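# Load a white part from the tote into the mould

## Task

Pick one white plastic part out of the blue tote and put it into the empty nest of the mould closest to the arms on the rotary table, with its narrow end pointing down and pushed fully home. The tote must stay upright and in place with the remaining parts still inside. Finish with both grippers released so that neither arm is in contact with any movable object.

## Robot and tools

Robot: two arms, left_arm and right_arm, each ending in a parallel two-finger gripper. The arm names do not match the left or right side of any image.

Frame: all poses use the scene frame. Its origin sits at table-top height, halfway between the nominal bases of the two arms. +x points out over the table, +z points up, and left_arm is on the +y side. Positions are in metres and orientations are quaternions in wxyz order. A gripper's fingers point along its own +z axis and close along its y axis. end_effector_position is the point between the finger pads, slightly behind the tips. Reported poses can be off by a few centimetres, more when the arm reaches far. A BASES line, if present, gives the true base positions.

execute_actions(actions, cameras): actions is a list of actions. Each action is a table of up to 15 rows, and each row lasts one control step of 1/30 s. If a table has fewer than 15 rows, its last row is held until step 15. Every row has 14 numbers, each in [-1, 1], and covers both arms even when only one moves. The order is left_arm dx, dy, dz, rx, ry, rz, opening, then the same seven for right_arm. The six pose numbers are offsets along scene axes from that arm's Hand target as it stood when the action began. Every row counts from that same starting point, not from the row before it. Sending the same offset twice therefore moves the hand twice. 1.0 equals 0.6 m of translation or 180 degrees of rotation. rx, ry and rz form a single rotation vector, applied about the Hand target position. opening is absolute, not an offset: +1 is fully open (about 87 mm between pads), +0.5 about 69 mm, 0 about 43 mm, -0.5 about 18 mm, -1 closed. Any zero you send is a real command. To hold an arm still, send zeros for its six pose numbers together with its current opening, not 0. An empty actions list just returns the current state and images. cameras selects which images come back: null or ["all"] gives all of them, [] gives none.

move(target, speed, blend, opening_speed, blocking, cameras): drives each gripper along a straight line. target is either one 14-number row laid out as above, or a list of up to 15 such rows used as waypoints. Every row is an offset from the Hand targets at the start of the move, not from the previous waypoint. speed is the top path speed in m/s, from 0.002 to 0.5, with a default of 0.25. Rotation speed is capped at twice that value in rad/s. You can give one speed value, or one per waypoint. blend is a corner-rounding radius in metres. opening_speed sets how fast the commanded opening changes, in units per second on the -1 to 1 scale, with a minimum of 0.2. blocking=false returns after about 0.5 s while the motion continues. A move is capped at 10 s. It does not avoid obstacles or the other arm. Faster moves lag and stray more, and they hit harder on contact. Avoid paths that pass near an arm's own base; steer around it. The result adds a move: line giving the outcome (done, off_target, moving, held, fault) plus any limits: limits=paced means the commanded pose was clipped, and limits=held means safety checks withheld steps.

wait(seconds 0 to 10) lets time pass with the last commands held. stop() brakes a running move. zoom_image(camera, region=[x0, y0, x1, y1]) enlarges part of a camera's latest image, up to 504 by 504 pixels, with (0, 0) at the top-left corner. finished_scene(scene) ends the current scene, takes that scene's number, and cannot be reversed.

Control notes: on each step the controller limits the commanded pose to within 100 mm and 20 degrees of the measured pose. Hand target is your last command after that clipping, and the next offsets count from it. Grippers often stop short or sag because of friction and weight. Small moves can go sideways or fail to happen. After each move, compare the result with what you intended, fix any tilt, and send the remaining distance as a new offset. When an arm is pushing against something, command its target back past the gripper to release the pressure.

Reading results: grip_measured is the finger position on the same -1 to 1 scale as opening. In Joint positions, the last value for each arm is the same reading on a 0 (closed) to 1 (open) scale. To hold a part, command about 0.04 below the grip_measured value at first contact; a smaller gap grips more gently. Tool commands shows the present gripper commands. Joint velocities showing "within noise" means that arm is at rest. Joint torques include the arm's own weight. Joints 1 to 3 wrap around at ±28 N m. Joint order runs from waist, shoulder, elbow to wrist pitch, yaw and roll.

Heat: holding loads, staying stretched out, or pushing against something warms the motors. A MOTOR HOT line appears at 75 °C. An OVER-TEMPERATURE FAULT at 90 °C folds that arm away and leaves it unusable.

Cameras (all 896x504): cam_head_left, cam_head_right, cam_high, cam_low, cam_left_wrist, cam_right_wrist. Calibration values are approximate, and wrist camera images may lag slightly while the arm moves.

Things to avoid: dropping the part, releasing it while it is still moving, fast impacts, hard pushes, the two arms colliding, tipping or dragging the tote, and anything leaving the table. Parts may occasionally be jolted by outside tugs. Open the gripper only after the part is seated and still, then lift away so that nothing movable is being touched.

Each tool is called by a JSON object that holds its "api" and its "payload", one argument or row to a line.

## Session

{"api": "execute_actions", "payload": {
  "actions": []
}}

Scene clock: 0.00 s.
left_arm: end_effector_position=(+0.0654, +0.1408, +0.2191) grip_measured=+1.000 end_effector_quat_wxyz=(+0.104, +0.291, +0.951, -0.007) | right_arm: end_effector_position=(+0.1959, -0.1785, +0.2076) grip_measured=+0.985 end_effector_quat_wxyz=(-0.068, +0.964, -0.251, -0.061)
Joint positions: left_arm=[-1.358 1.263 1.325 -1.52 -0.176 -0.766 1] | right_arm=[0.771 1.571 1.516 -1.467 -0.177 -1.88 0.993]
Joint velocities: within noise
Joint torques (N m): no reading
Motor temperatures (°C): left_arm=[29 31 34 28 27 29 28] | right_arm=[29 41 33 28 27 28 31]
Heat: left arm: 34 °C; right arm: 41 °C.
Hand target: left_arm +0.0659, +0.1398, +0.2209; +0.107, +0.291, +0.951, -0.011 | right_arm +0.1968, -0.1774, +0.2119; -0.075, +0.964, -0.250, -0.058
Tool commands: left_gripper/opening=+1.0 right_gripper/opening=+1.0
camera_calibration:
cam_left_wrist: T_world_to_cam=[[-0.5517, -0.833166, -0.0382358, 0.158456], [-0.663127, 0.410378, 0.625981, -0.129835], [-0.505855, 0.370709, -0.7789, 0.286384], [0, 0, 0, 1]] pos_world=[0.146192, 0.0791363, 0.310397]
cam_right_wrist: T_world_to_cam=[[0.487418, 0.865487, 0.11557, 0.0310033], [0.632847, -0.441351, 0.636172, -0.309469], [0.601606, -0.236943, -0.762843, 0.139822], [0, 0, 0, 1]] pos_world=[0.0966168, -0.130287, 0.299954]

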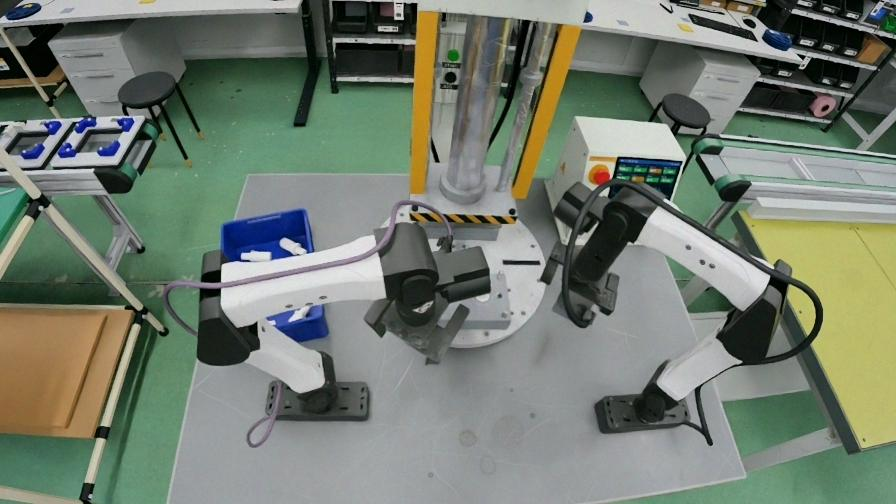

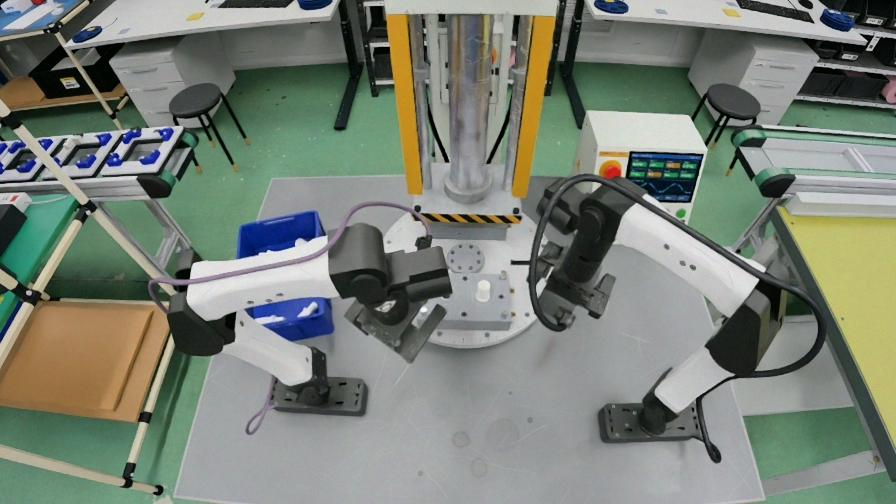

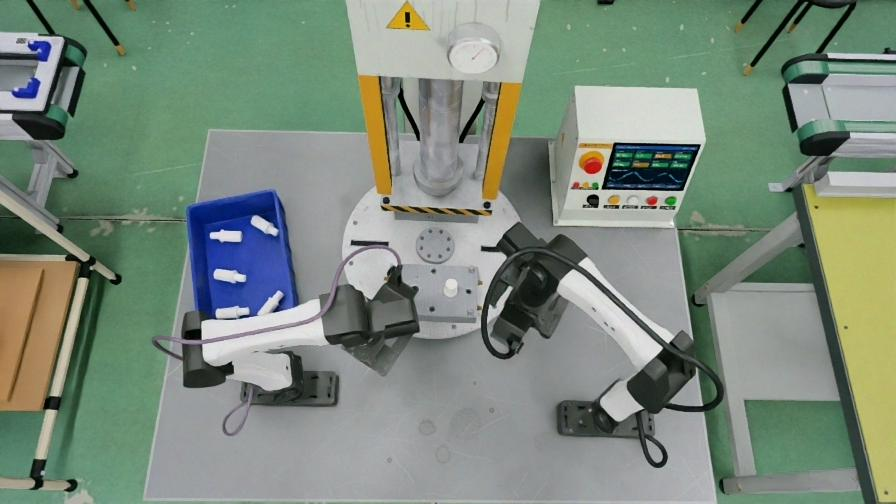

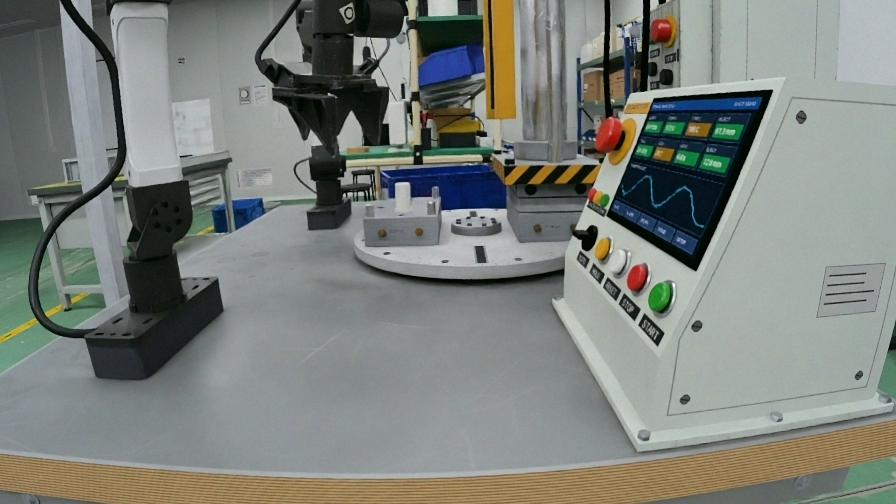

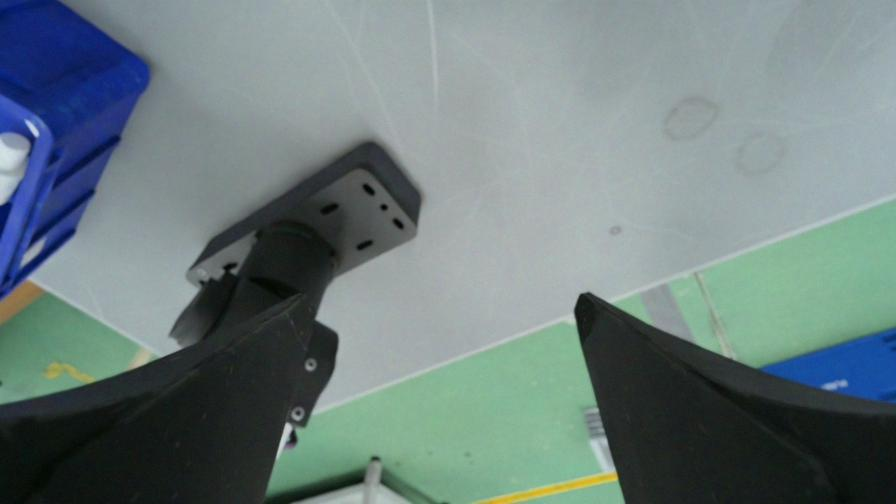

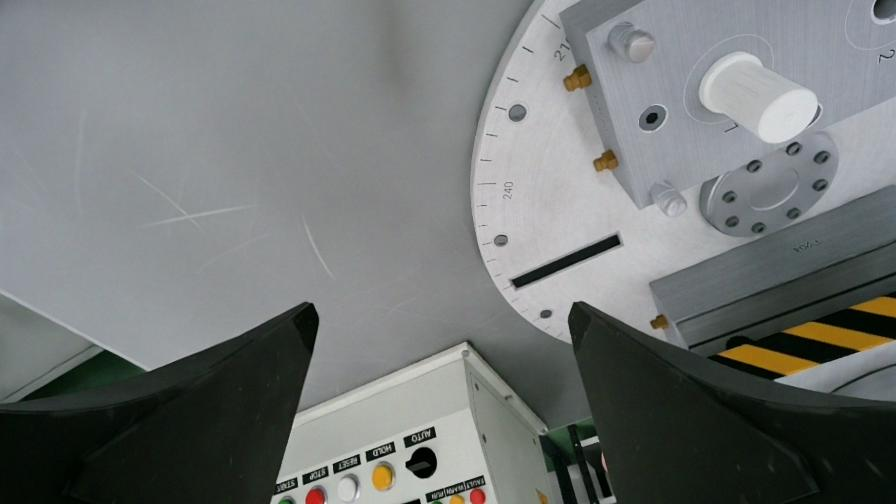

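{"api": "zoom_image", "payload": {
  "camera": "cam_high",
  "region": [175, 180, 315, 340]
}}

{"api": "zoom_image", "payload": {
  "camera": "cam_right_wrist",
  "region": [560, 0, 896, 220]
}}

Scaled by 3.150 from the camera's 896x504 image, which has a finer 1280x720 frame.

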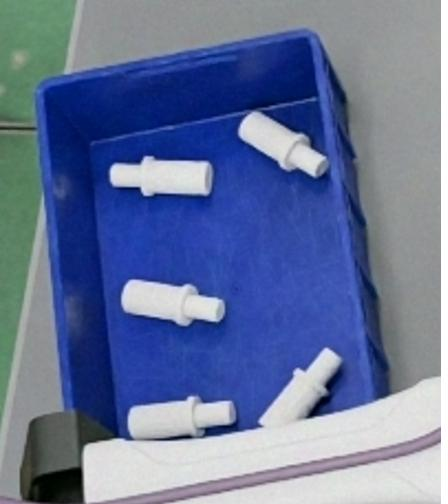

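Scaled by 1.500 from the camera's 896x504 image, which has a finer 1280x720 frame.

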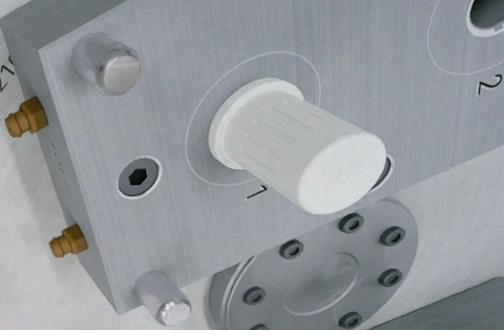

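{"api": "move", "payload": {
  "target": [
    [0.39,0.1,0.13,0.03,-0.08,0.3,0.05,0.17,-0.37,0.11,0,0,0,1],
    [0.365,0.55,0.032,0.061,-0.174,0.625,0.05,0.17,-0.37,0.11,0,0,0,1]
  ],
  "blend": 0.06,
  "speed": 0.25
}}

Scene clock: 107.53 s.
left_arm: end_effector_position=(+0.2860, +0.4664, +0.2405) grip_measured=+0.050 end_effector_quat_wxyz=(+0.252, -0.612, +0.717, +0.220) | right_arm: end_effector_position=(+0.2968, -0.3961, +0.2748) grip_measured=+0.985 end_effector_quat_wxyz=(-0.031, +0.875, -0.475, +0.093)
Joint positions: left_arm=[0.298 1.457 1.476 -1.261 -0.61 -1.023 0.525] | right_arm=[0.086 1.574 1.742 -1.548 0.047 -2.088 0.993]
Joint velocities: within noise
Joint torques (N m): left_arm=[1.14 -5.49 6.34 1 -0.45 -0.07] | right_arm=[-0.75 -3.89 7.83 0.55 0.1 -0.08]
Motor temperatures (°C): left_arm=[29 32 40 28 27 29 28] | right_arm=[29 45 38 28 27 28 31]
Heat: left arm: 40 °C; right arm: 45 °C.
Hand target: left_arm +0.2849, +0.4699, +0.2401; +0.258, -0.617, +0.709, +0.224 | right_arm +0.2988, -0.3994, +0.2779; -0.058, +0.938, -0.343, +0.002
Off the commanded pose: left_arm 0.004 m, 1 deg | right_arm 0.005 m, 33 deg; orientation clipped.
joint sent to its limit (right arm) — joint 4 (wrist pitch), lower limit; joint 6 (wrist roll), lower limit. The joint targets are off in orientation, not in position.
move: off_target (right_arm); limits=paced
camera_calibration:
cam_left_wrist: T_world_to_cam=[[0.987908, -0.155006, 0.00336211, -0.214402], [-0.152641, -0.968574, 0.196379, 0.469931], [-0.0271835, -0.194517, -0.980522, 0.469163], [0, 0, 0, 1]] pos_world=[0.296294, 0.513189, 0.368461]
cam_right_wrist: T_world_to_cam=[[0.818615, 0.553089, 0.154793, -0.0704756], [0.202461, -0.530105, 0.823406, -0.47101], [0.537474, -0.642713, -0.545932, -0.122512], [0, 0, 0, 1]] pos_world=[0.218901, -0.289446, 0.331859]

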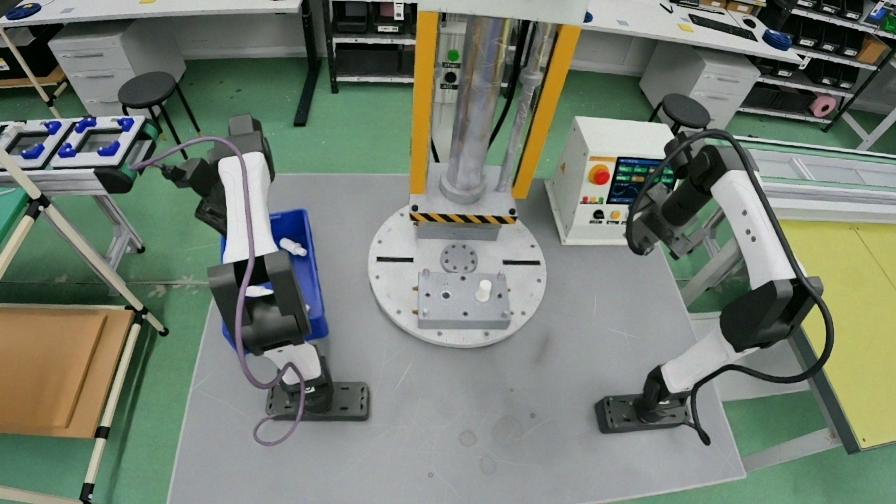

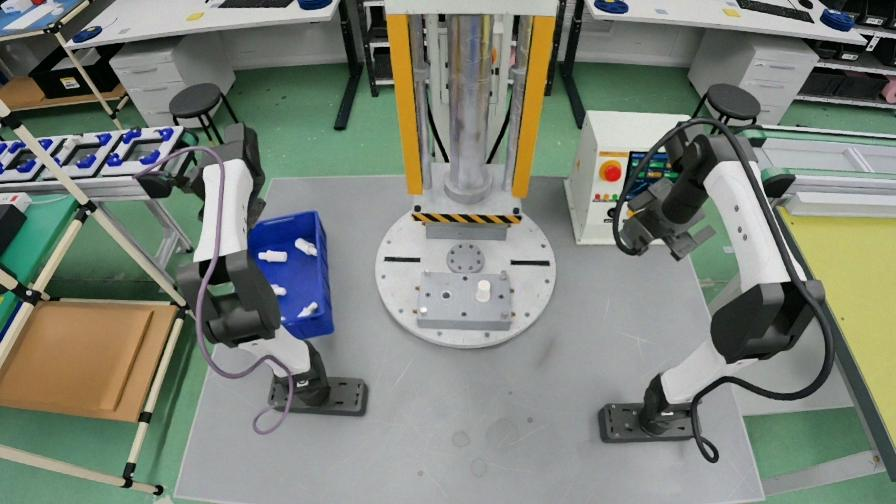

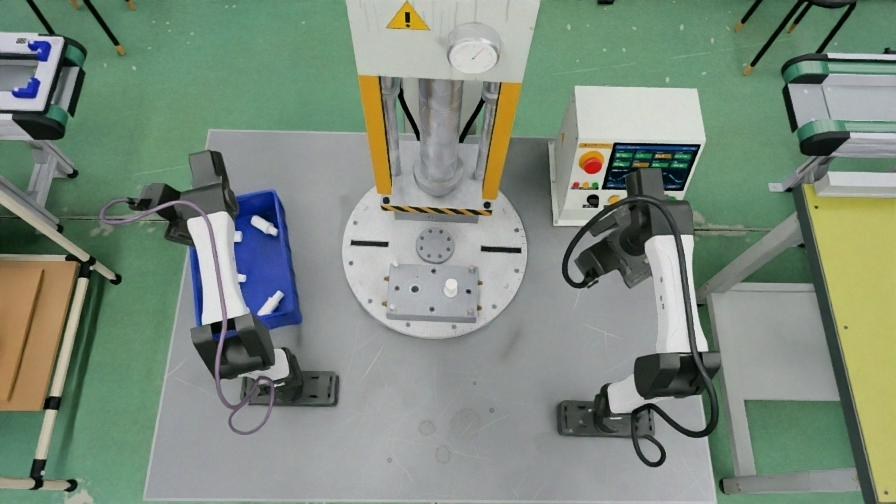

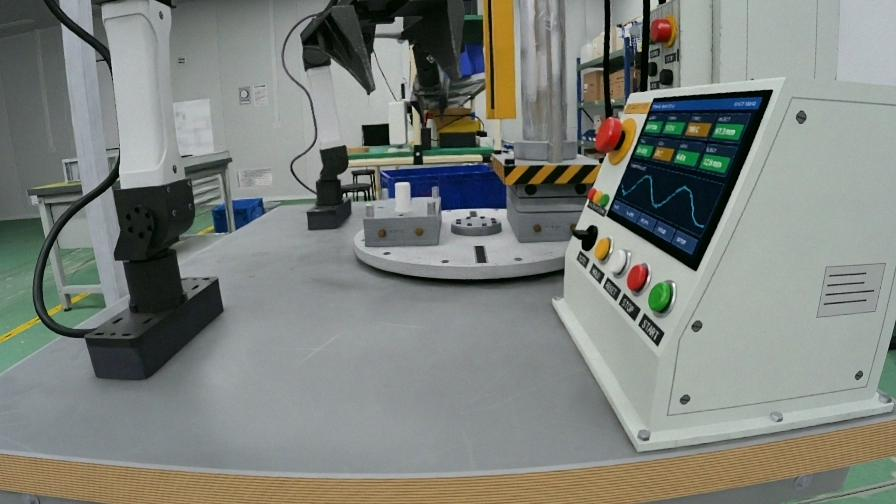

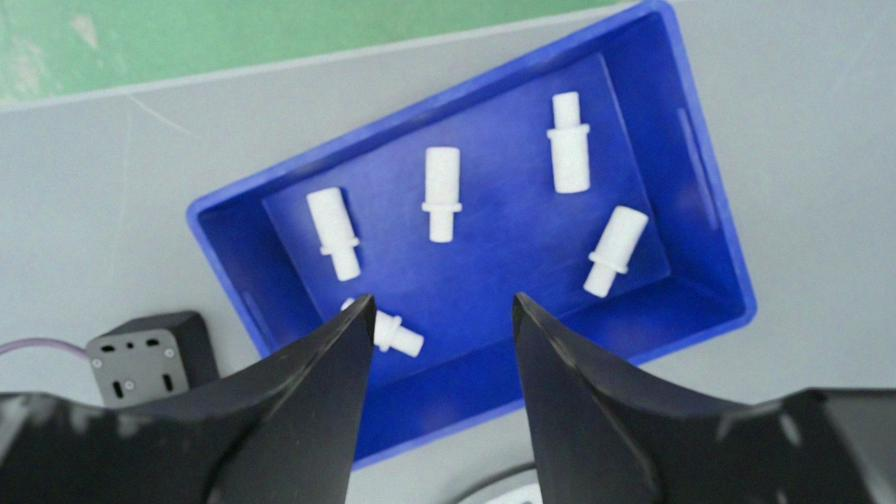

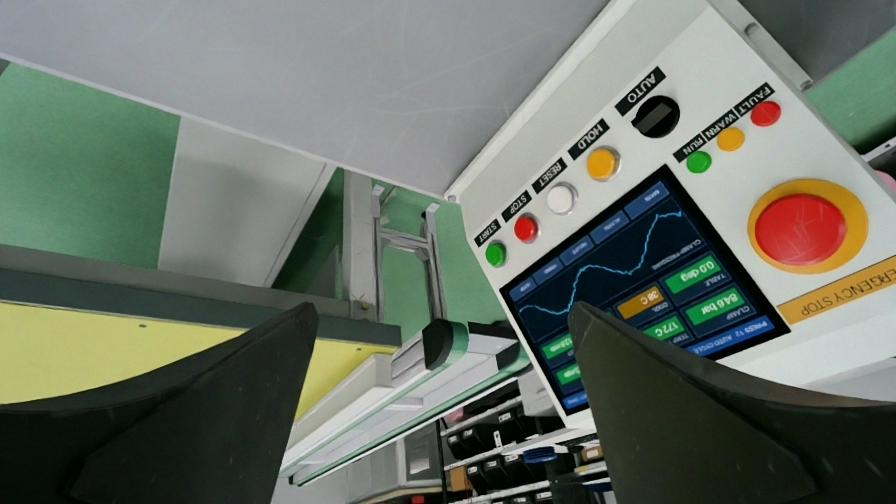

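{"api": "move", "payload": {
  "target": [
    [0.01,0.048,-0.1,0,0,0,0.05,0,0,0,0,0,0,1],
    [0.01,0.048,-0.29,0,0,0,0.05,0,0,0,0,0,0,1]
  ],
  "blend": 0.02,
  "speed": 0.15,
  "cameras": ["cam_left_wrist"]
}}

Scene clock: 119.83 s.
left_arm: end_effector_position=(+0.2928, +0.4980, +0.0726) grip_measured=+0.050 end_effector_quat_wxyz=(+0.265, -0.617, +0.706, +0.225) | right_arm: end_effector_position=(+0.2968, -0.3961, +0.2748) grip_measured=+0.985 end_effector_quat_wxyz=(-0.031, +0.875, -0.475, +0.093)
Joint positions: left_arm=[0.389 1.552 0.863 -0.476 -0.6 -0.932 0.525] | right_arm=[0.086 1.574 1.742 -1.548 0.047 -2.088 0.993]
Joint velocities: within noise
Joint torques (N m): left_arm=[1.4 -4.57 6.54 1.11 -0.16 0.1] | right_arm=[-0.77 -3.81 7.77 0.53 0.09 -0.12]
Motor temperatures (°C): left_arm=[29 33 40 29 27 29 28] | right_arm=[29 44 39 28 27 28 31]
Heat: left arm: 40 °C; right arm: 44 °C.
Hand target: left_arm +0.2909, +0.4986, +0.0661; +0.258, -0.617, +0.709, +0.224 | right_arm +0.2988, -0.3994, +0.2779; -0.058, +0.938, -0.343, +0.002
Off the commanded pose: left_arm 0.007 m, 1 deg | right_arm 0.005 m, 20 deg; orientation clipped.
joint sent to its limit (right arm) — joint 4 (wrist pitch), lower limit; joint 6 (wrist roll), lower limit. The joint targets are off in orientation, not in position.
move: off_target (right_arm); limits=paced
camera_calibration:
cam_left_wrist: T_world_to_cam=[[0.990309, -0.137611, 0.0187501, -0.226108], [-0.138793, -0.975745, 0.169285, 0.536032], [-0.0050002, -0.170247, -0.985389, 0.292656], [0, 0, 0, 1]] pos_world=[0.299778, 0.54174, 0.201877]
Images, in order (width x height): cam_left_wrist 896x504.

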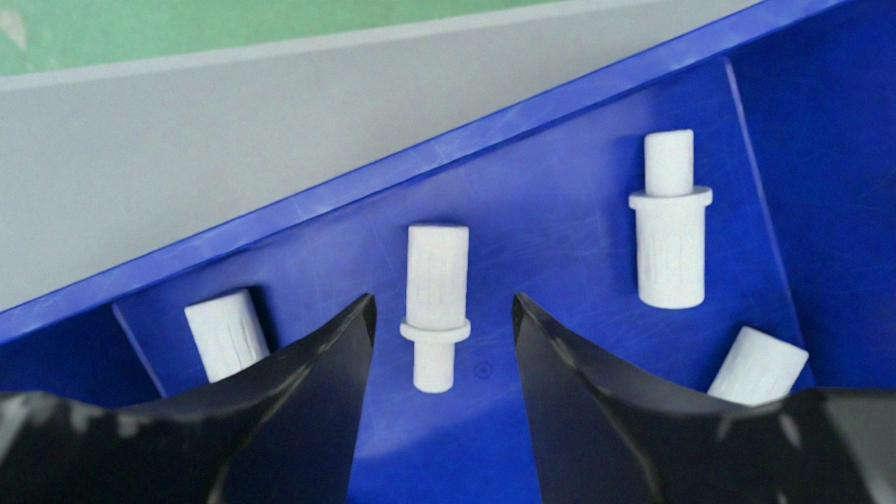

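{"api": "move", "payload": {
  "target": [
    [-0.001,0.001,-0.086,0,0,0,0.05,0,0,0,0,0,0,1],
    [-0.001,0.001,-0.086,0,0,0,-0.55,0,0,0,0,0,0,1]
  ],
  "speed": 0.06,
  "cameras": ["cam_left_wrist"]
}}

Scene clock: 131.63 s.
left_arm: end_effector_position=(+0.2940, +0.4994, +0.0216) grip_measured=-0.344 end_effector_quat_wxyz=(+0.267, -0.617, +0.705, +0.224) | right_arm: end_effector_position=(+0.2968, -0.3961, +0.2748) grip_measured=+0.985 end_effector_quat_wxyz=(-0.031, +0.875, -0.475, +0.093)
Joint positions: left_arm=[0.393 1.674 0.751 -0.235 -0.598 -0.929 0.328] | right_arm=[0.086 1.574 1.742 -1.548 0.047 -2.088 0.993]
Joint velocities: within noise
Joint torques (N m): left_arm=[1.37 -4.77 5.67 1.13 -0.18 0.09] | right_arm=[-0.75 -3.86 7.87 0.54 0.09 -0.1]
Motor temperatures (°C): left_arm=[29 33 39 29 27 29 28] | right_arm=[29 44 39 28 27 28 31]
Heat: left arm: 39 °C; right arm: 44 °C.
Hand target: left_arm +0.2902, +0.4993, +0.0144; +0.258, -0.617, +0.709, +0.224 | right_arm +0.2988, -0.3994, +0.2779; -0.058, +0.938, -0.343, +0.002
Off the commanded pose: left_arm 0.008 m, 1 deg | right_arm 0.005 m, 20 deg; orientation clipped.
joint sent to its limit (right arm) — joint 4 (wrist pitch), lower limit; joint 6 (wrist roll), lower limit. The joint targets are off in orientation, not in position.
move: off_target (right_arm); limits=paced
camera_calibration:
cam_left_wrist: T_world_to_cam=[[0.990276, -0.13727, 0.0225975, -0.226372], [-0.139114, -0.975928, 0.167962, 0.546372], [-0.00100263, -0.169472, -0.985534, 0.241078], [0, 0, 0, 1]] pos_world=[0.30042, 0.543001, 0.150936]
Images, in order (width x height): cam_left_wrist 896x504.

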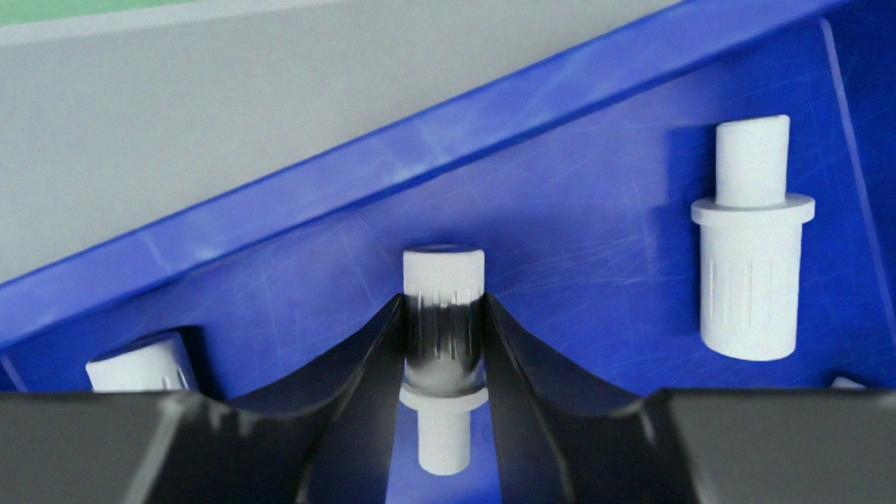

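{"api": "move", "payload": {
  "target": [
    [0,0,0.4,0,0,0,-0.55,0,0,0,0,0,0,1],
    [0.067,-0.5,0.44,0,0,-0.567,-0.55,0,0,0,0,0,0,1],
    [-0.25,-0.698,0.226,0,0,0.878,-0.55,0,0,0,0,0,0,1]
  ],
  "blend": 0.05,
  "speed": 0.2,
  "cameras": ["cam_left_wrist","cam_high"]
}}

Scene clock: 152.77 s.
left_arm: end_effector_position=(+0.1514, +0.0821, +0.1581) grip_measured=-0.344 end_effector_quat_wxyz=(+0.191, +0.804, +0.488, -0.281) | right_arm: end_effector_position=(+0.2968, -0.3961, +0.2748) grip_measured=+0.985 end_effector_quat_wxyz=(-0.031, +0.875, -0.475, +0.093)
Joint positions: left_arm=[-0.789 1.301 1.021 -0.996 0.638 1.151 0.328] | right_arm=[0.086 1.574 1.742 -1.548 0.047 -2.088 0.993]
Joint velocities: within noise
Joint torques (N m): left_arm=[0.1 -2.93 6.78 0.65 0.71 0.1] | right_arm=[-0.83 -3.81 7.71 0.54 0.11 -0.09]
Motor temperatures (°C): left_arm=[29 33 39 30 27 29 29] | right_arm=[29 43 40 28 27 28 31]
Heat: left arm: 39 °C; right arm: 43 °C.
Hand target: left_arm +0.1441, +0.0830, +0.1527; +0.176, +0.805, +0.485, -0.293 (not the last commanded pose) | right_arm +0.2988, -0.3993, +0.2779; -0.058, +0.938, -0.343, +0.002
Off the commanded pose: left_arm 0.014 m, 4 deg | right_arm 0.005 m, 20 deg.
joint sent to its limit (right arm) — joint 4 (wrist pitch), lower limit; joint 6 (wrist roll), lower limit.
move: off_target (left_arm, right_arm; path cut at 10 s); path passed 2 of 3 targets; limits=paced
camera_calibration:
cam_left_wrist: T_world_to_cam=[[-0.892531, 0.450414, -0.0227192, 0.0984691], [0.438892, 0.879079, 0.185995, -0.146263], [0.103747, 0.156035, -0.982288, 0.261604], [0, 0, 0, 1]] pos_world=[0.12494, 0.0434052, 0.286411]
Images, in order (width x height): cam_high 896x504, cam_left_wrist 896x504.

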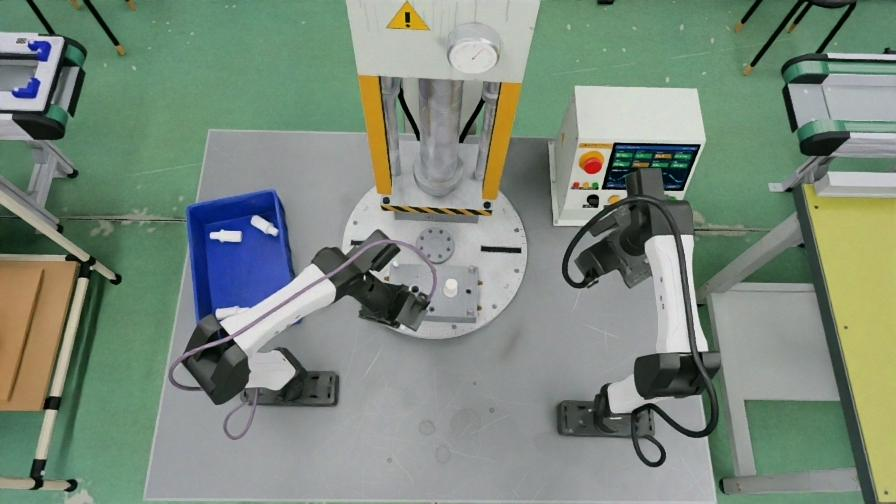

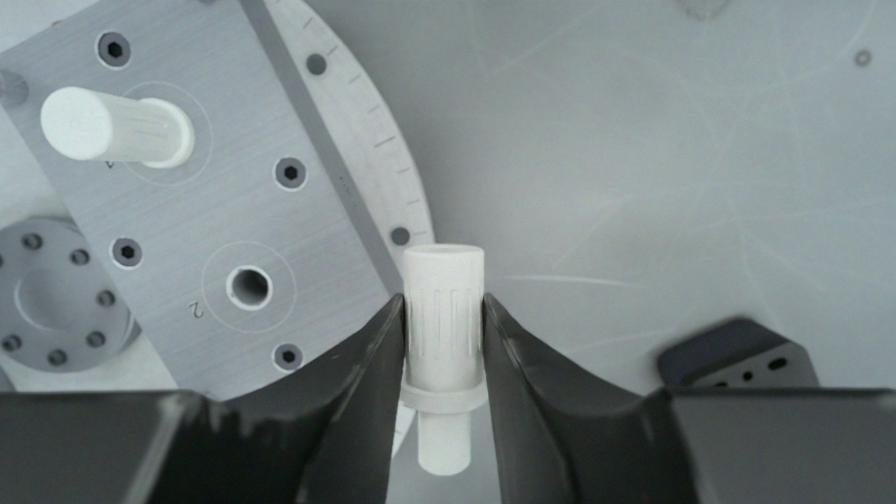

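{"api": "move", "payload": {
  "target": [
    [-0.046,-0.047,0,0,0,-0.012,-0.55,0,0,0,0,0,0,1],
    [-0.046,-0.047,-0.171,0,0,-0.012,-0.55,0,0,0,0,0,0,1]
  ],
  "blend": 0.02,
  "speed": 0.12,
  "cameras": ["cam_left_wrist","cam_low"]
}}

{"api": "zoom_image", "payload": {
  "camera": "cam_low",
  "region": [260, 130, 400, 250]
}}

Scene clock: 168.53 s.
left_arm: end_effector_position=(+0.1186, +0.0540, +0.0557) grip_measured=-0.344 end_effector_quat_wxyz=(+0.177, +0.814, +0.467, -0.298) | right_arm: end_effector_position=(+0.2968, -0.3961, +0.2748) grip_measured=+0.985 end_effector_quat_wxyz=(-0.031, +0.875, -0.475, +0.093)
Joint positions: left_arm=[-0.955 1.435 0.689 -0.466 0.624 1.015 0.328] | right_arm=[0.086 1.574 1.742 -1.548 0.047 -2.088 0.993]
Joint velocities: within noise
Joint torques (N m): left_arm=[0.02 -3.48 6.32 1.03 0.42 -0.08] | right_arm=[-0.79 -3.86 7.88 0.52 0.1 -0.08]
Motor temperatures (°C): left_arm=[29 33 39 29 28 29 29] | right_arm=[29 42 40 28 27 28 31]
Heat: left arm: 39 °C; right arm: 42 °C.
Hand target: left_arm +0.1167, +0.0547, +0.0502; +0.171, +0.814, +0.470, -0.296 | right_arm +0.2988, -0.3993, +0.2779; -0.058, +0.938, -0.343, +0.002
Off the commanded pose: left_arm 0.006 m, 1 deg | right_arm 0.005 m, 20 deg; orientation clipped.
joint sent to its limit (right arm) — joint 4 (wrist pitch), lower limit; joint 6 (wrist roll), lower limit. The joint targets are off in orientation, not in position.
move: off_target (right_arm); limits=paced
camera_calibration:
cam_left_wrist: T_world_to_cam=[[-0.865391, 0.501098, 0.000315634, 0.0722046], [0.493676, 0.852466, 0.172004, -0.092421], [0.0859219, 0.149007, -0.985096, 0.171467], [0, 0, 0, 1]] pos_world=[0.0933784, 0.0170544, 0.184786]
Images, in order (width x height): cam_low 896x504, cam_left_wrist 896x504.

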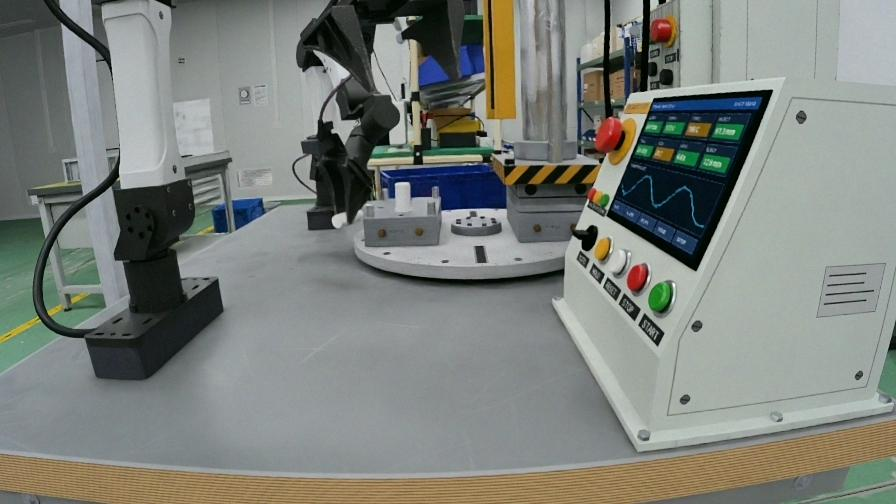

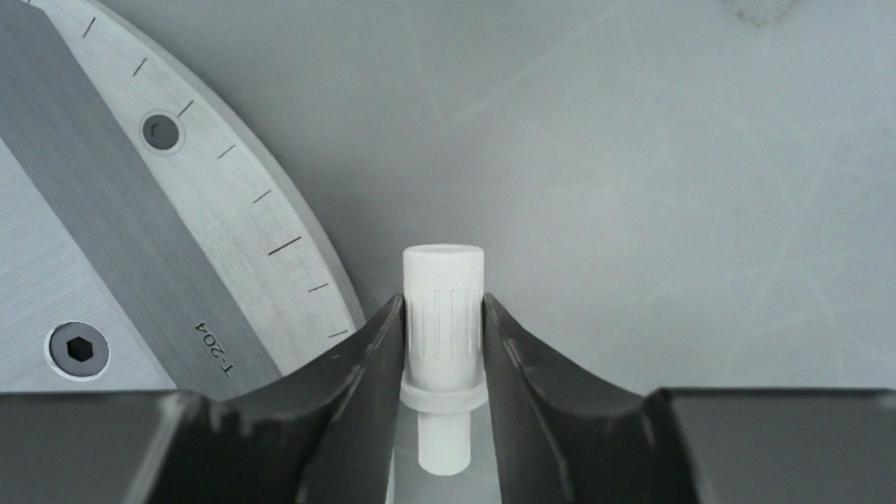

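Scaled by 3.600 from the camera's 896x504 image, which has a finer 1280x720 frame.

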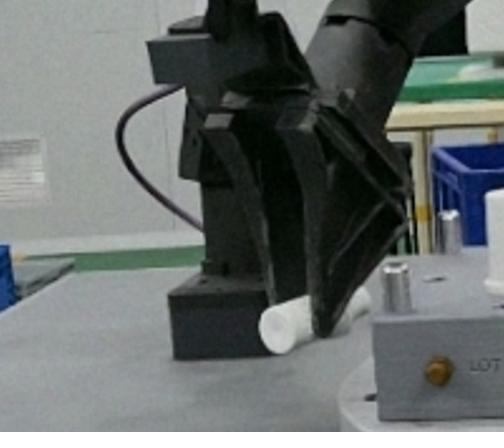

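{"api": "move", "payload": {
  "target": [
    [-0.043,-0.023,0,0,0,0,-0.55,0,0,0,0,0,0,1],
    [-0.043,-0.023,-0.053,0,0,0,-0.55,0,0,0,0,0,0,1],
    [-0.043,-0.023,-0.065,0,0,0,-0.55,0,0,0,0,0,0,1]
  ],
  "speed": [0.1,0.06,0.02],
  "blend": [0.01,0.005,0],
  "cameras": ["cam_left_wrist","cam_low"]
}}

{"api": "zoom_image", "payload": {
  "camera": "cam_low",
  "region": [260, 130, 400, 250]
}}

Scene clock: 181.57 s.
left_arm: end_effector_position=(+0.0931, +0.0384, +0.0176) grip_measured=-0.344 end_effector_quat_wxyz=(+0.178, +0.813, +0.466, -0.299) | right_arm: end_effector_position=(+0.2968, -0.3961, +0.2748) grip_measured=+0.985 end_effector_quat_wxyz=(-0.031, +0.875, -0.475, +0.093)
Joint positions: left_arm=[-1.082 1.528 0.574 -0.175 0.577 0.873 0.328] | right_arm=[0.086 1.574 1.742 -1.548 0.047 -2.088 0.993]
Joint velocities: within noise
Joint torques (N m): left_arm=[0.05 -3.58 5.46 1.19 0.36 -0.06] | right_arm=[-0.72 -3.81 7.84 0.55 0.09 -0.08]
Motor temperatures (°C): left_arm=[29 33 39 30 28 29 29] | right_arm=[29 42 41 28 27 28 31]
Heat: left arm: 39 °C; right arm: 42 °C.
Hand target: left_arm +0.0907, +0.0410, +0.0112; +0.171, +0.814, +0.470, -0.296 | right_arm +0.2988, -0.3993, +0.2778; -0.058, +0.938, -0.343, +0.002
Off the commanded pose: left_arm 0.007 m, 1 deg | right_arm 0.005 m, 20 deg; orientation clipped.
joint sent to its limit (right arm) — joint 4 (wrist pitch), lower limit; joint 6 (wrist roll), lower limit. The joint targets are off in orientation, not in position.
move: off_target (right_arm); blend cut to 0.0036 m at target 2; limits=paced
camera_calibration:
cam_left_wrist: T_world_to_cam=[[-0.864715, 0.502263, -0.000332976, 0.0579391], [0.495001, 0.852325, 0.168869, -0.0600564], [0.0851004, 0.145859, -0.985638, 0.13868], [0, 0, 0, 1]] pos_world=[0.068027, 0.00185926, 0.146849]
Images, in order (width x height): cam_low 896x504, cam_left_wrist 896x504.

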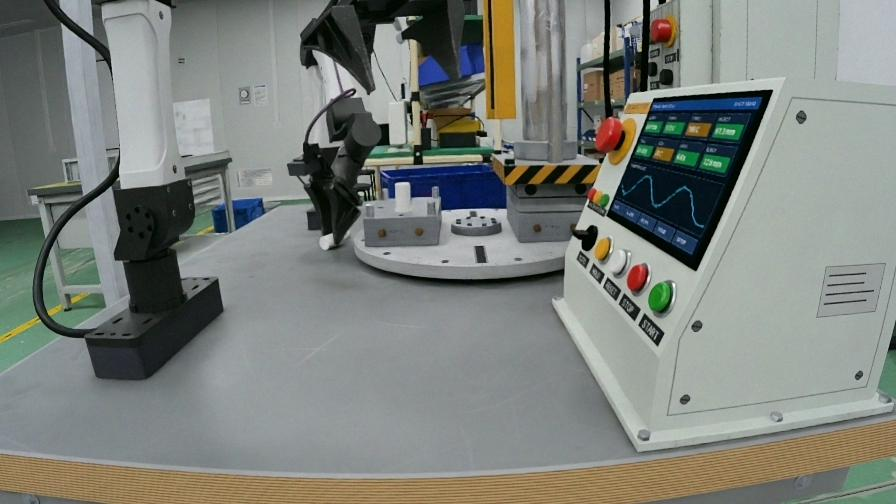

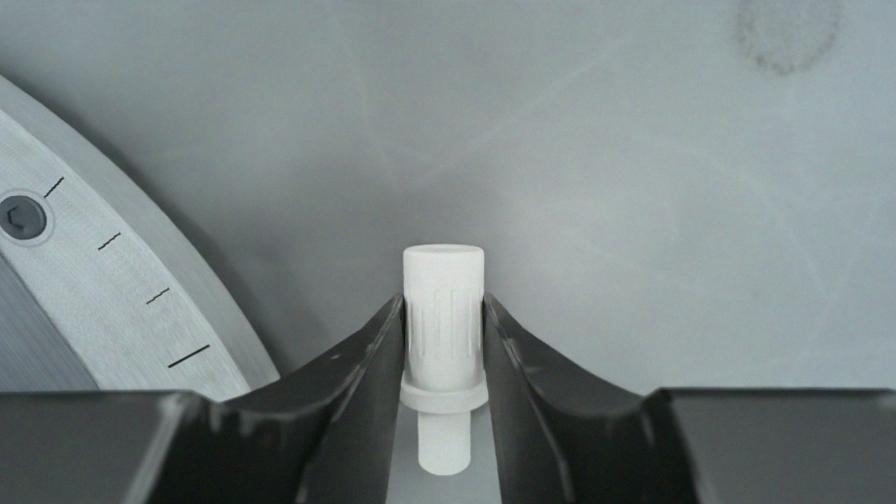

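Scaled by 3.600 from the camera's 896x504 image, which has a finer 1280x720 frame.

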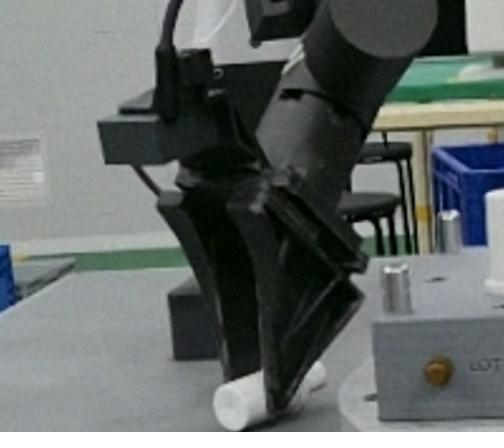

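{"api": "move", "payload": {
  "target": [0.002,-0.002,-0.006,0,0,0,-0.5,0,0,0,0,0,0,1],
  "speed": 0.02,
  "cameras": []
}}

Scene clock: 187.67 s.
left_arm: end_effector_position=(+0.0949, +0.0349, +0.0167) grip_measured=-0.344 end_effector_quat_wxyz=(+0.184, +0.813, +0.464, -0.299) | right_arm: end_effector_position=(+0.2968, -0.3961, +0.2748) grip_measured=+0.985 end_effector_quat_wxyz=(-0.031, +0.875, -0.475, +0.093)
Joint positions: left_arm=[-1.082 1.539 0.574 -0.152 0.577 0.872 0.328] | right_arm=[0.086 1.574 1.742 -1.548 0.047 -2.088 0.993]
Joint velocities: within noise
Joint torques (N m): left_arm=[0.23 -3.1 5.34 1.16 0.37 -0.03] | right_arm=[-0.81 -4 7.94 0.56 0.08 -0.08]
Motor temperatures (°C): left_arm=[29 33 39 30 27 29 29] | right_arm=[29 42 41 28 27 28 31]
Heat: left arm: 39 °C; right arm: 42 °C.
Hand target: left_arm +0.0919, +0.0397, +0.0076; +0.171, +0.814, +0.469, -0.296 | right_arm +0.2988, -0.3993, +0.2778; -0.058, +0.938, -0.343, +0.002
Off the commanded pose: left_arm 0.011 m, 2 deg | right_arm 0.005 m, 20 deg; orientation clipped.
joint sent to its limit (right arm) — joint 4 (wrist pitch), lower limit; joint 6 (wrist roll), lower limit. The joint targets are off in orientation, not in position.
move: off_target (left_arm, right_arm); limits=paced
No camera images: "cameras" was empty.

{"api": "move", "payload": {
  "target": [
    [0,0.002,0.006,0,0,0,0.1,0,0,0,0,0,0,1],
    [0.003,0.006,0.02,0,0,0,0.1,0,0,0,0,0,0,1],
    [-0.002,0.0,0.03,0.26,-0.15,0,0.1,0,0,0,0,0,0,1]
  ],
  "speed": [0.05,0.05,0.12],
  "opening_speed": 0.6,
  "cameras": ["cam_left_wrist","cam_low"]
}}

{"api": "zoom_image", "payload": {
  "camera": "cam_low",
  "region": [260, 130, 400, 250]
}}

Scene clock: 210.27 s.
left_arm: end_effector_position=(+0.0909, +0.0420, +0.0270) grip_measured=+0.100 end_effector_quat_wxyz=(-0.059, +0.861, +0.497, +0.097) | right_arm: end_effector_position=(+0.2968, -0.3961, +0.2748) grip_measured=+0.985 end_effector_quat_wxyz=(-0.031, +0.875, -0.475, +0.093)
Joint positions: left_arm=[-1.489 2.033 1.292 -1.022 -0.123 0.582 0.55] | right_arm=[0.086 1.574 1.742 -1.548 0.047 -2.088 0.993]
Joint velocities: within noise
Joint torques (N m): left_arm=[0.13 -6.78 8.14 -0.16 -0.04 -0.07] | right_arm=[-0.75 -3.85 7.8 0.53 0.09 -0.1]
Motor temperatures (°C): left_arm=[29 33 39 30 27 29 29] | right_arm=[29 42 41 28 27 28 31]
Heat: left arm: 39 °C; right arm: 42 °C.
Hand target: left_arm +0.0908, +0.0398, +0.0255; -0.062, +0.860, +0.496, +0.106 | right_arm +0.2988, -0.3993, +0.2778; -0.058, +0.938, -0.343, +0.002
Off the commanded pose: left_arm 0.003 m, 1 deg | right_arm 0.005 m, 20 deg; orientation clipped.
joint sent to its limit (right arm) — joint 4 (wrist pitch), lower limit; joint 6 (wrist roll), lower limit. The joint targets are off in orientation, not in position.
move: off_target (right_arm); limits=paced
camera_calibration:
cam_left_wrist: T_world_to_cam=[[-0.869957, 0.493024, 0.010101, 0.0548207], [0.227971, 0.383931, 0.894777, -0.039278], [0.437269, 0.78072, -0.446398, 0.0743959], [0, 0, 0, 1]] pos_world=[0.0241149, -0.0700303, 0.0678015]
Images, in order (width x height): cam_low 896x504, cam_left_wrist 896x504.

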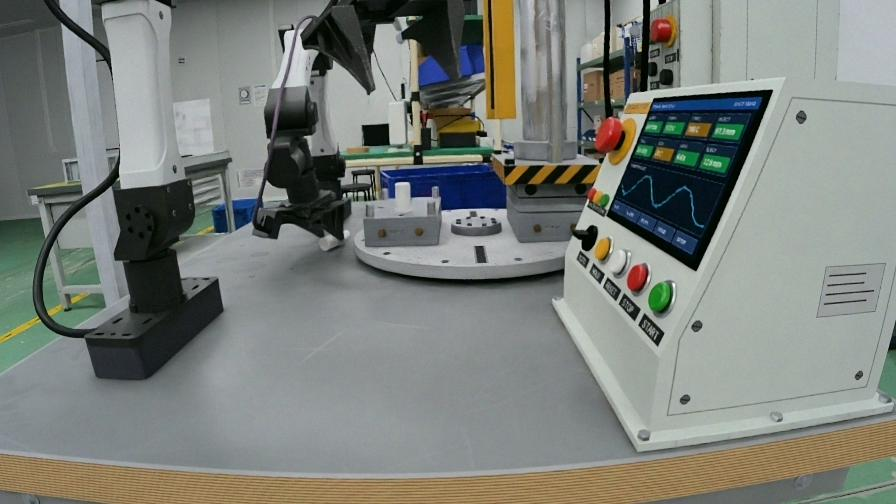

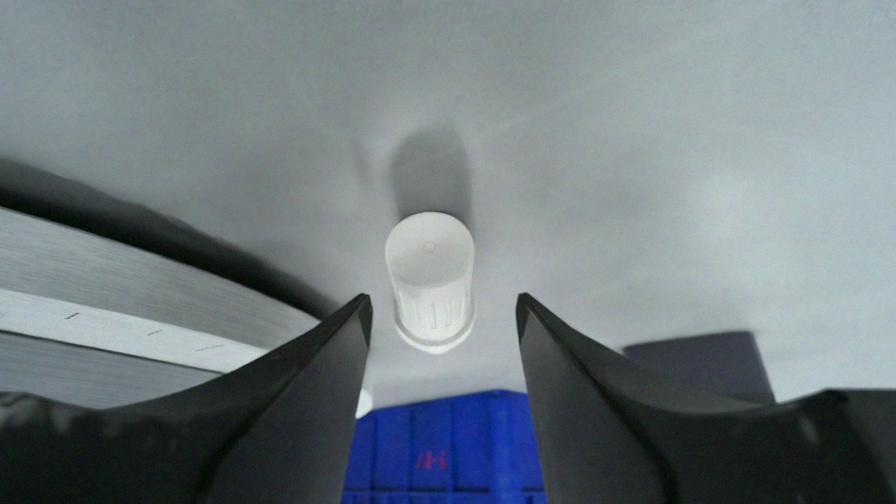

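Scaled by 3.600 from the camera's 896x504 image, which has a finer 1280x720 frame.

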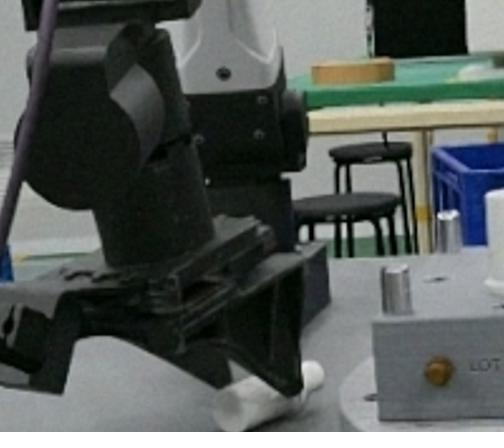

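{"api": "move", "payload": {
  "target": [
    [0.005,-0.005,-0.018,0,0,0,0.1,0,0,0,0,0,0,1],
    [0.005,-0.005,-0.018,0,0,0,-0.55,0,0,0,0,0,0,1]
  ],
  "speed": 0.05,
  "opening_speed": 0.6,
  "cameras": ["cam_left_wrist","cam_low"]
}}

{"api": "zoom_image", "payload": {
  "camera": "cam_low",
  "region": [260, 130, 400, 250]
}}

Scene clock: 221.17 s.
left_arm: end_effector_position=(+0.0911, +0.0441, +0.0188) grip_measured=-0.345 end_effector_quat_wxyz=(-0.069, +0.860, +0.495, +0.103) | right_arm: end_effector_position=(+0.2968, -0.3962, +0.2748) grip_measured=+0.985 end_effector_quat_wxyz=(-0.030, +0.875, -0.475, +0.093)
Joint positions: left_arm=[-1.489 2.064 1.292 -1.015 -0.125 0.581 0.327] | right_arm=[0.086 1.574 1.742 -1.548 0.047 -2.088 0.993]
Joint velocities: within noise
Joint torques (N m): left_arm=[0.79 -6.89 7.92 0.04 -0.04 0.01] | right_arm=[-0.88 -3.79 7.82 0.53 0.1 -0.06]
Motor temperatures (°C): left_arm=[29 34 40 29 27 29 29] | right_arm=[29 42 41 28 27 28 31]
Heat: left arm: 40 °C; right arm: 42 °C.
Hand target: left_arm +0.0938, +0.0367, +0.0147; -0.061, +0.860, +0.496, +0.106 | right_arm +0.2988, -0.3994, +0.2779; -0.058, +0.938, -0.343, +0.002
Off the commanded pose: left_arm 0.009 m, 1 deg | right_arm 0.005 m, 20 deg; orientation clipped.
joint sent to its limit (right arm) — joint 4 (wrist pitch), lower limit; joint 6 (wrist roll), lower limit. The joint targets are off in orientation, not in position.
move: off_target (right_arm); limits=paced
camera_calibration:
cam_left_wrist: T_world_to_cam=[[-0.869922, 0.492734, 0.0211964, 0.0538619], [0.227396, 0.362588, 0.903781, -0.0319542], [0.437638, 0.791039, -0.427469, 0.0681191], [0, 0, 0, 1]] pos_world=[0.0243104, -0.0688382, 0.0568567]
Images, in order (width x height): cam_low 896x504, cam_left_wrist 896x504.

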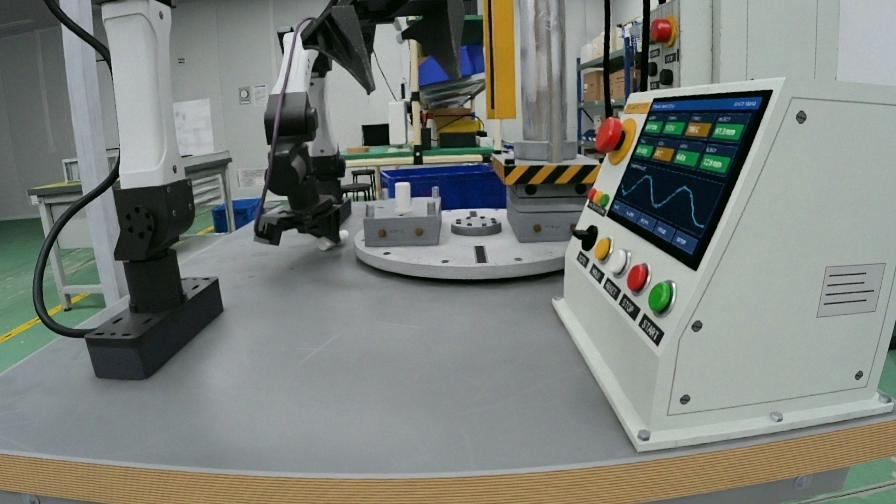

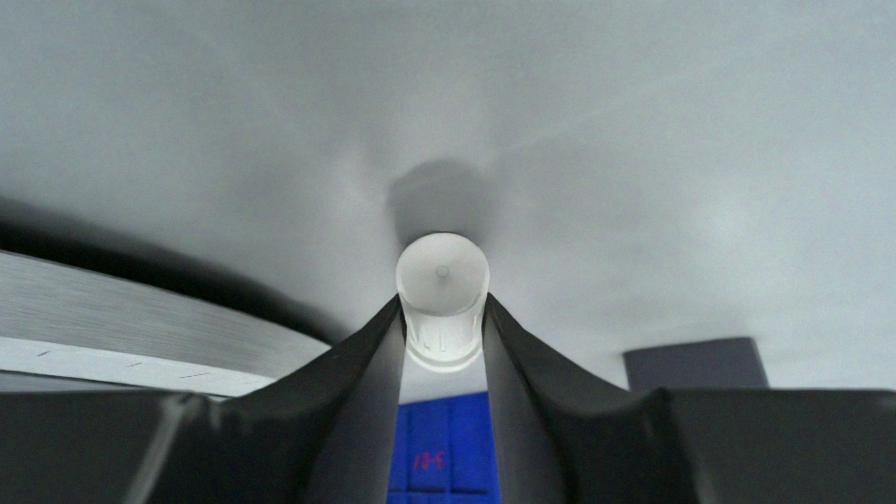

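Scaled by 3.600 from the camera's 896x504 image, which has a finer 1280x720 frame.

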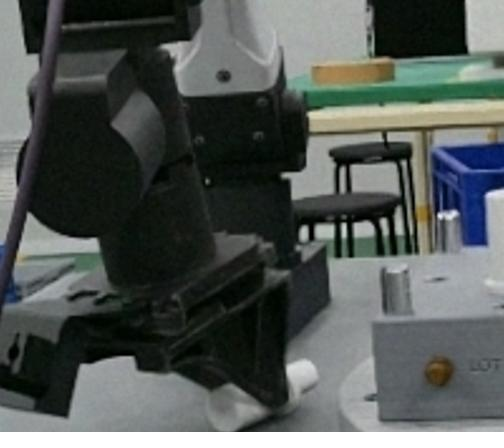

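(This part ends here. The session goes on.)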